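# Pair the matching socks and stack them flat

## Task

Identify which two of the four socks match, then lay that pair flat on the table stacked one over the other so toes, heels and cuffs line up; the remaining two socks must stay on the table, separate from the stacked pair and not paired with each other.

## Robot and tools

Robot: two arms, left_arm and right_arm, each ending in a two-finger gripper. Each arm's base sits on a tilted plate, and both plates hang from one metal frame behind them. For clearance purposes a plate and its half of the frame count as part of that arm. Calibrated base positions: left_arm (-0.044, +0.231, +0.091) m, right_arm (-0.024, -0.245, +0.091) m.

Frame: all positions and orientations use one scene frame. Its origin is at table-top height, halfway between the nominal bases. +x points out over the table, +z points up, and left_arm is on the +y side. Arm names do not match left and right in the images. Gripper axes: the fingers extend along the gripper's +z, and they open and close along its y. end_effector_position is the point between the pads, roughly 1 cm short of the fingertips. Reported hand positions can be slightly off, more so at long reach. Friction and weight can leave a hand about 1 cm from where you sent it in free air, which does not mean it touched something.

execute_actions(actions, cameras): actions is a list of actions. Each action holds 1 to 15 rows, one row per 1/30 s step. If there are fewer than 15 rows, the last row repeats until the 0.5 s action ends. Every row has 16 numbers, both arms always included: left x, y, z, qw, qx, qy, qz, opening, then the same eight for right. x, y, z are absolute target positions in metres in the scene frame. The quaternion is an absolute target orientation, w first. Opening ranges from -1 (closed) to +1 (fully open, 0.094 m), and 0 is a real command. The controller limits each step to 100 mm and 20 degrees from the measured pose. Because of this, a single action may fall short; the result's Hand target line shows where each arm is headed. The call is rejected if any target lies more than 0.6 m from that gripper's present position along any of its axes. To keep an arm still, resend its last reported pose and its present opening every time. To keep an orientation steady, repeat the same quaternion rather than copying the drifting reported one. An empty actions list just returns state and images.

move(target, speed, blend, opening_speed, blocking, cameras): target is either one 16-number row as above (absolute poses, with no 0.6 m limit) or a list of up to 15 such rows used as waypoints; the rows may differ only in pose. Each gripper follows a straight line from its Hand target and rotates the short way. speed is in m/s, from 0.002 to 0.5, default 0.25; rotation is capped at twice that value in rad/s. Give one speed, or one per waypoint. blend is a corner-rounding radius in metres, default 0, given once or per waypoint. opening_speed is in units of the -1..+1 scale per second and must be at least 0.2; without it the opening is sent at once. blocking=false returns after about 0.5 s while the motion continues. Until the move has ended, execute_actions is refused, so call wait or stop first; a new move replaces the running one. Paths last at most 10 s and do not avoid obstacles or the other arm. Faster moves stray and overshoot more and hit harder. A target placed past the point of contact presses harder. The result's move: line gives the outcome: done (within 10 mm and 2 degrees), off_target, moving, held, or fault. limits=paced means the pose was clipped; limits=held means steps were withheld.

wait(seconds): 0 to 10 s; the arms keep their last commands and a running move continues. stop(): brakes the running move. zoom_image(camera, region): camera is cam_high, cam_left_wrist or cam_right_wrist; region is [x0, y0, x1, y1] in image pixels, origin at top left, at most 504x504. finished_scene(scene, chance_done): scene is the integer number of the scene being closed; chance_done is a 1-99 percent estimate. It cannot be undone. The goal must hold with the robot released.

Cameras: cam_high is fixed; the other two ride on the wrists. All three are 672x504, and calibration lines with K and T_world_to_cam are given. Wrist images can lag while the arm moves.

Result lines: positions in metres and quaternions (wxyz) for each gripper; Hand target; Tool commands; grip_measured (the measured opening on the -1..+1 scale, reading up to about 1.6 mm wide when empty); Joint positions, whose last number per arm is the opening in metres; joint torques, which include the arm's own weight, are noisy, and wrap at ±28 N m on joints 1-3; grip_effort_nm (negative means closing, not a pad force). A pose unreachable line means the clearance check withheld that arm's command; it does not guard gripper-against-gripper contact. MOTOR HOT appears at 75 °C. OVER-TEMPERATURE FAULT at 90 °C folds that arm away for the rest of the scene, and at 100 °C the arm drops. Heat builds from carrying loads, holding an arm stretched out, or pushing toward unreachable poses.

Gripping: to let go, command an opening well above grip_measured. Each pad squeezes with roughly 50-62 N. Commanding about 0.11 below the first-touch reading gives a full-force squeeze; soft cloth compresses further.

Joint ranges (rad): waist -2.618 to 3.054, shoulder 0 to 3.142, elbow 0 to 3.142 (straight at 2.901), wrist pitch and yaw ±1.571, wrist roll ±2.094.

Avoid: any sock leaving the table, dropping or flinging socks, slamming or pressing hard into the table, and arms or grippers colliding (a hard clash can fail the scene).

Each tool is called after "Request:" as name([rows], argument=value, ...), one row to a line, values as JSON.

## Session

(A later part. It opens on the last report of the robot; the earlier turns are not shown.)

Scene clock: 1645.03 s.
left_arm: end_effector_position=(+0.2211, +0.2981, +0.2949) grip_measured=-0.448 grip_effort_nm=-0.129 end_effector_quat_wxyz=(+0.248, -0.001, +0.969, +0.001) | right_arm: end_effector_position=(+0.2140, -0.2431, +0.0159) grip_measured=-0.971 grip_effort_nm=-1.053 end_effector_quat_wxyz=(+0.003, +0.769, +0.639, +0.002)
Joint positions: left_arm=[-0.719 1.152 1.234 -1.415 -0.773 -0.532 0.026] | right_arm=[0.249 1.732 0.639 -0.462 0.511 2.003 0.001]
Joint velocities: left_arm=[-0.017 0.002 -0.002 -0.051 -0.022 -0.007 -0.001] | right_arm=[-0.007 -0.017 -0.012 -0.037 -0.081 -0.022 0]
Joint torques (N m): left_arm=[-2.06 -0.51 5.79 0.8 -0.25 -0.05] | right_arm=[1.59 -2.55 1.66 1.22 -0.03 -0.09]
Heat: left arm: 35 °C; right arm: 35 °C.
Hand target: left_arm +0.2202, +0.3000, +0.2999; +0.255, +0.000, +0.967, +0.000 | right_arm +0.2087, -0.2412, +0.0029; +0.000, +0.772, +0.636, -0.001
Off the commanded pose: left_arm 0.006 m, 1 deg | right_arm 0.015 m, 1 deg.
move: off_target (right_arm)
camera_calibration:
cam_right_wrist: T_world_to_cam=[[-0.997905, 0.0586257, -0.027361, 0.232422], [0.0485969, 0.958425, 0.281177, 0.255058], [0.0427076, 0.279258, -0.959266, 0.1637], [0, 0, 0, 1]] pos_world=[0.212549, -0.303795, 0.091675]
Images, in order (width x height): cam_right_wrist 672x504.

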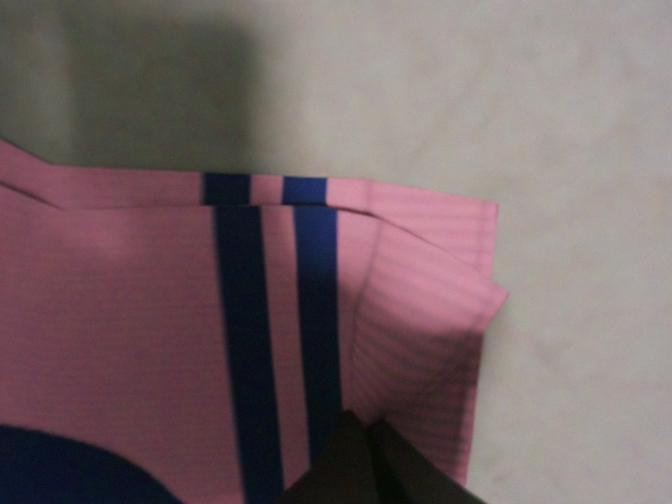

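Request:
move([
  [0.22,0.3,0.3,0.255,0,0.967,0,-0.45,0.209,-0.249,0.022,0,0.772,0.636,0,-1],
  [0.22,0.3,0.3,0.255,0,0.967,0,-0.45,0.209,-0.249,0.003,0,0.772,0.636,0,-1],
], speed=0.06, cameras=[])

Request:
move(target=[0.22,0.3,0.3,0.255,0,0.967,0,-0.45,0.209,-0.249,0.003,0,0.772,0.636,0,-0.2], opening_speed=0.8, cameras=["cam_right_wrist"])

Request:
move([
  [0.22,0.3,0.3,0.255,0,0.967,0,-0.45,0.209,-0.249,0.1,0,0.772,0.636,0,-0.2],
  [0.22,0.3,0.3,0.255,0,0.967,0,-0.45,0.25,-0.27,0.29,0.19,0,0.982,0,-0.2],
], cameras=["cam_high","cam_right_wrist"])

Request:
zoom_image(camera="cam_high", region=[220, 290, 400, 420])

Request:
zoom_image(camera="cam_right_wrist", region=[150, 50, 600, 500])

Scene clock: 1652.87 s.
left_arm: end_effector_position=(+0.2211, +0.2981, +0.2949) grip_measured=-0.448 grip_effort_nm=-0.129 end_effector_quat_wxyz=(+0.248, -0.001, +0.969, +0.001) | right_arm: end_effector_position=(+0.2146, -0.2472, +0.0160) grip_measured=-0.971 grip_effort_nm=-1.048 end_effector_quat_wxyz=(-0.002, +0.769, +0.639, +0.007)
Joint positions: left_arm=[-0.719 1.152 1.234 -1.415 -0.773 -0.532 0.026] | right_arm=[0.226 1.711 0.632 -0.456 0.499 1.971 0.001]
Joint velocities: left_arm=[0.002 -0.017 -0.012 0.051 -0.022 -0.007 -0.001] | right_arm=[-0.007 -0.017 -0.012 -0.037 0.066 -0.037 0]
Joint torques (N m): left_arm=[-2.03 -0.44 5.71 0.78 -0.22 -0.1] | right_arm=[1.2 -3.17 1.68 1.08 0.1 -0.11]
Heat: left arm: 35 °C; right arm: 34 °C.
Hand target: left_arm +0.2202, +0.3000, +0.2999; +0.255, +0.000, +0.967, +0.000 | right_arm +0.2085, -0.2494, +0.0042; +0.000, +0.772, +0.636, -0.001
Off the commanded pose: left_arm 0.006 m, 1 deg | right_arm 0.014 m, 1 deg.
move: off_target (right_arm)
No camera images: "cameras" was empty.

Scene clock: 1654.10 s.
left_arm: end_effector_position=(+0.2211, +0.2981, +0.2949) grip_measured=-0.448 grip_effort_nm=-0.134 end_effector_quat_wxyz=(+0.248, -0.001, +0.969, +0.001) | right_arm: end_effector_position=(+0.2000, -0.2453, +0.0161) grip_measured=-0.204 grip_effort_nm=0.168 end_effector_quat_wxyz=(-0.026, +0.760, +0.649, -0.008)
Joint positions: left_arm=[-0.719 1.152 1.234 -1.415 -0.773 -0.532 0.026] | right_arm=[0.226 1.709 0.628 -0.511 0.47 1.971 0.037]
Joint velocities: left_arm=[0.002 0.017 0.007 -0.051 -0.037 -0.007 0] | right_arm=[-0.002 -0.027 0.012 0.081 -0.125 0.007 -0.001]
Joint torques (N m): left_arm=[-2.11 -0.57 5.91 0.85 -0.18 -0.11] | right_arm=[1.24 -3.06 2.02 1.53 0.38 -0.04]
Heat: left arm: 35 °C; right arm: 34 °C.
Hand target: left_arm +0.2202, +0.3000, +0.2999; +0.255, +0.000, +0.967, +0.000 | right_arm +0.2080, -0.2496, +0.0050; -0.001, +0.772, +0.636, -0.002
Off the commanded pose: left_arm 0.006 m, 1 deg | right_arm 0.016 m, 4 deg.
move: off_target (right_arm)
camera_calibration:
cam_right_wrist: T_world_to_cam=[[-0.999216, 0.0299381, 0.0258961, 0.210958], [0.0364539, 0.950937, 0.307231, 0.257995], [-0.0154276, 0.307934, -0.951283, 0.18371], [0, 0, 0, 1]] pos_world=[0.204222, -0.308223, 0.0900334]
Images, in order (width x height): cam_right_wrist 672x504.

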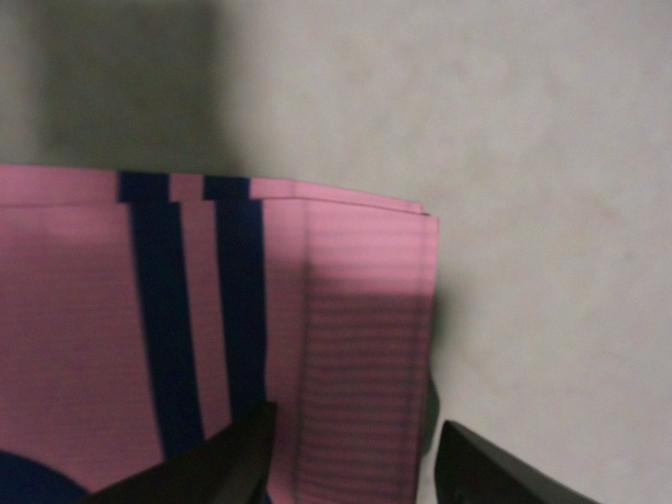

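Scene clock: 1659.00 s.
left_arm: end_effector_position=(+0.2211, +0.2981, +0.2949) grip_measured=-0.448 grip_effort_nm=-0.139 end_effector_quat_wxyz=(+0.248, -0.001, +0.969, +0.001) | right_arm: end_effector_position=(+0.2458, -0.2664, +0.2825) grip_measured=-0.202 grip_effort_nm=0.085 end_effector_quat_wxyz=(+0.180, +0.006, +0.984, +0.003)
Joint positions: left_arm=[-0.719 1.152 1.234 -1.415 -0.773 -0.532 0.026] | right_arm=[0.77 1.378 1.304 -1.443 0.686 0.673 0.037]
Joint velocities: left_arm=[-0.002 0.012 -0.017 0.022 -0.066 -0.007 -0.001] | right_arm=[0.007 -0.022 -0.012 -0.007 -0.051 -0.095 0]
Joint torques (N m): left_arm=[-2.21 -0.47 5.76 0.83 -0.24 -0.03] | right_arm=[3.12 -3.04 7.56 0.7 0.19 -0.06]
Heat: left arm: 35 °C; right arm: 34 °C.
Hand target: left_arm +0.2202, +0.3000, +0.2999; +0.255, +0.000, +0.967, +0.000 | right_arm +0.2462, -0.2698, +0.2928; +0.191, +0.003, +0.982, +0.008
Off the commanded pose: left_arm 0.006 m, 1 deg | right_arm 0.009 m, 1 deg.
move: done
camera_calibration:
cam_right_wrist: T_world_to_cam=[[0.115282, -0.993173, 0.0178251, -0.293685], [-0.990445, -0.116295, -0.0741213, 0.270363], [0.0756883, -0.00910997, -0.99709, 0.350425], [0, 0, 0, 1]] pos_world=[0.275113, -0.257046, 0.374679]
Images, in order (width x height): cam_high 672x504, cam_right_wrist 672x504.

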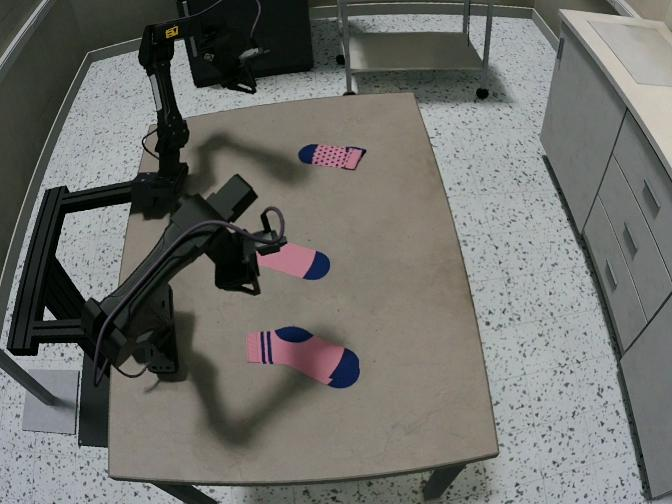

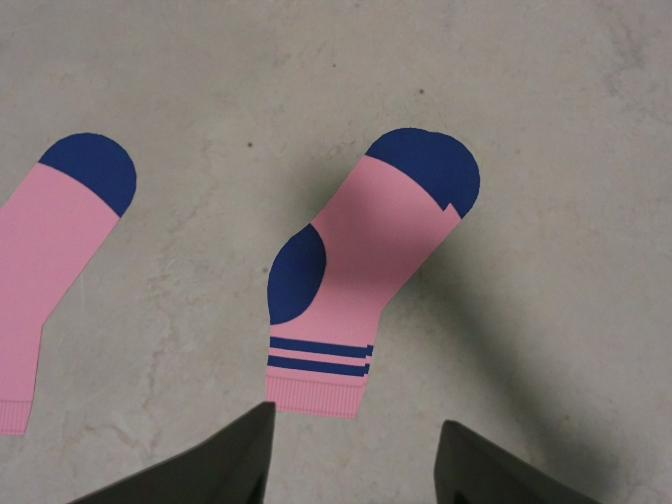

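Scaled by 2.800.

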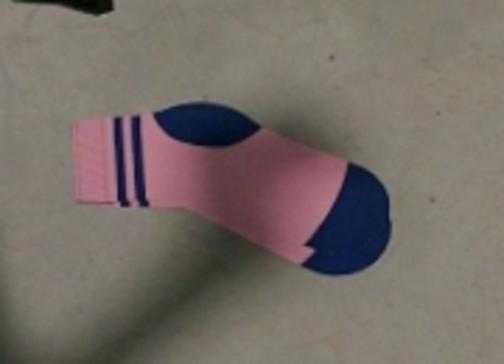

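Scaled by 1.120.

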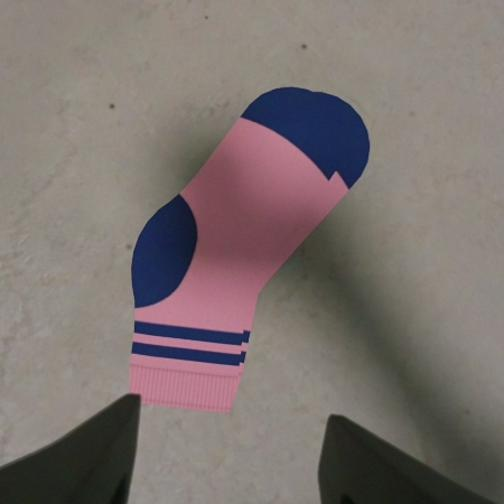

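Request:
finished_scene(scene=2, chance_done=85)

The scene is finished: the task was done.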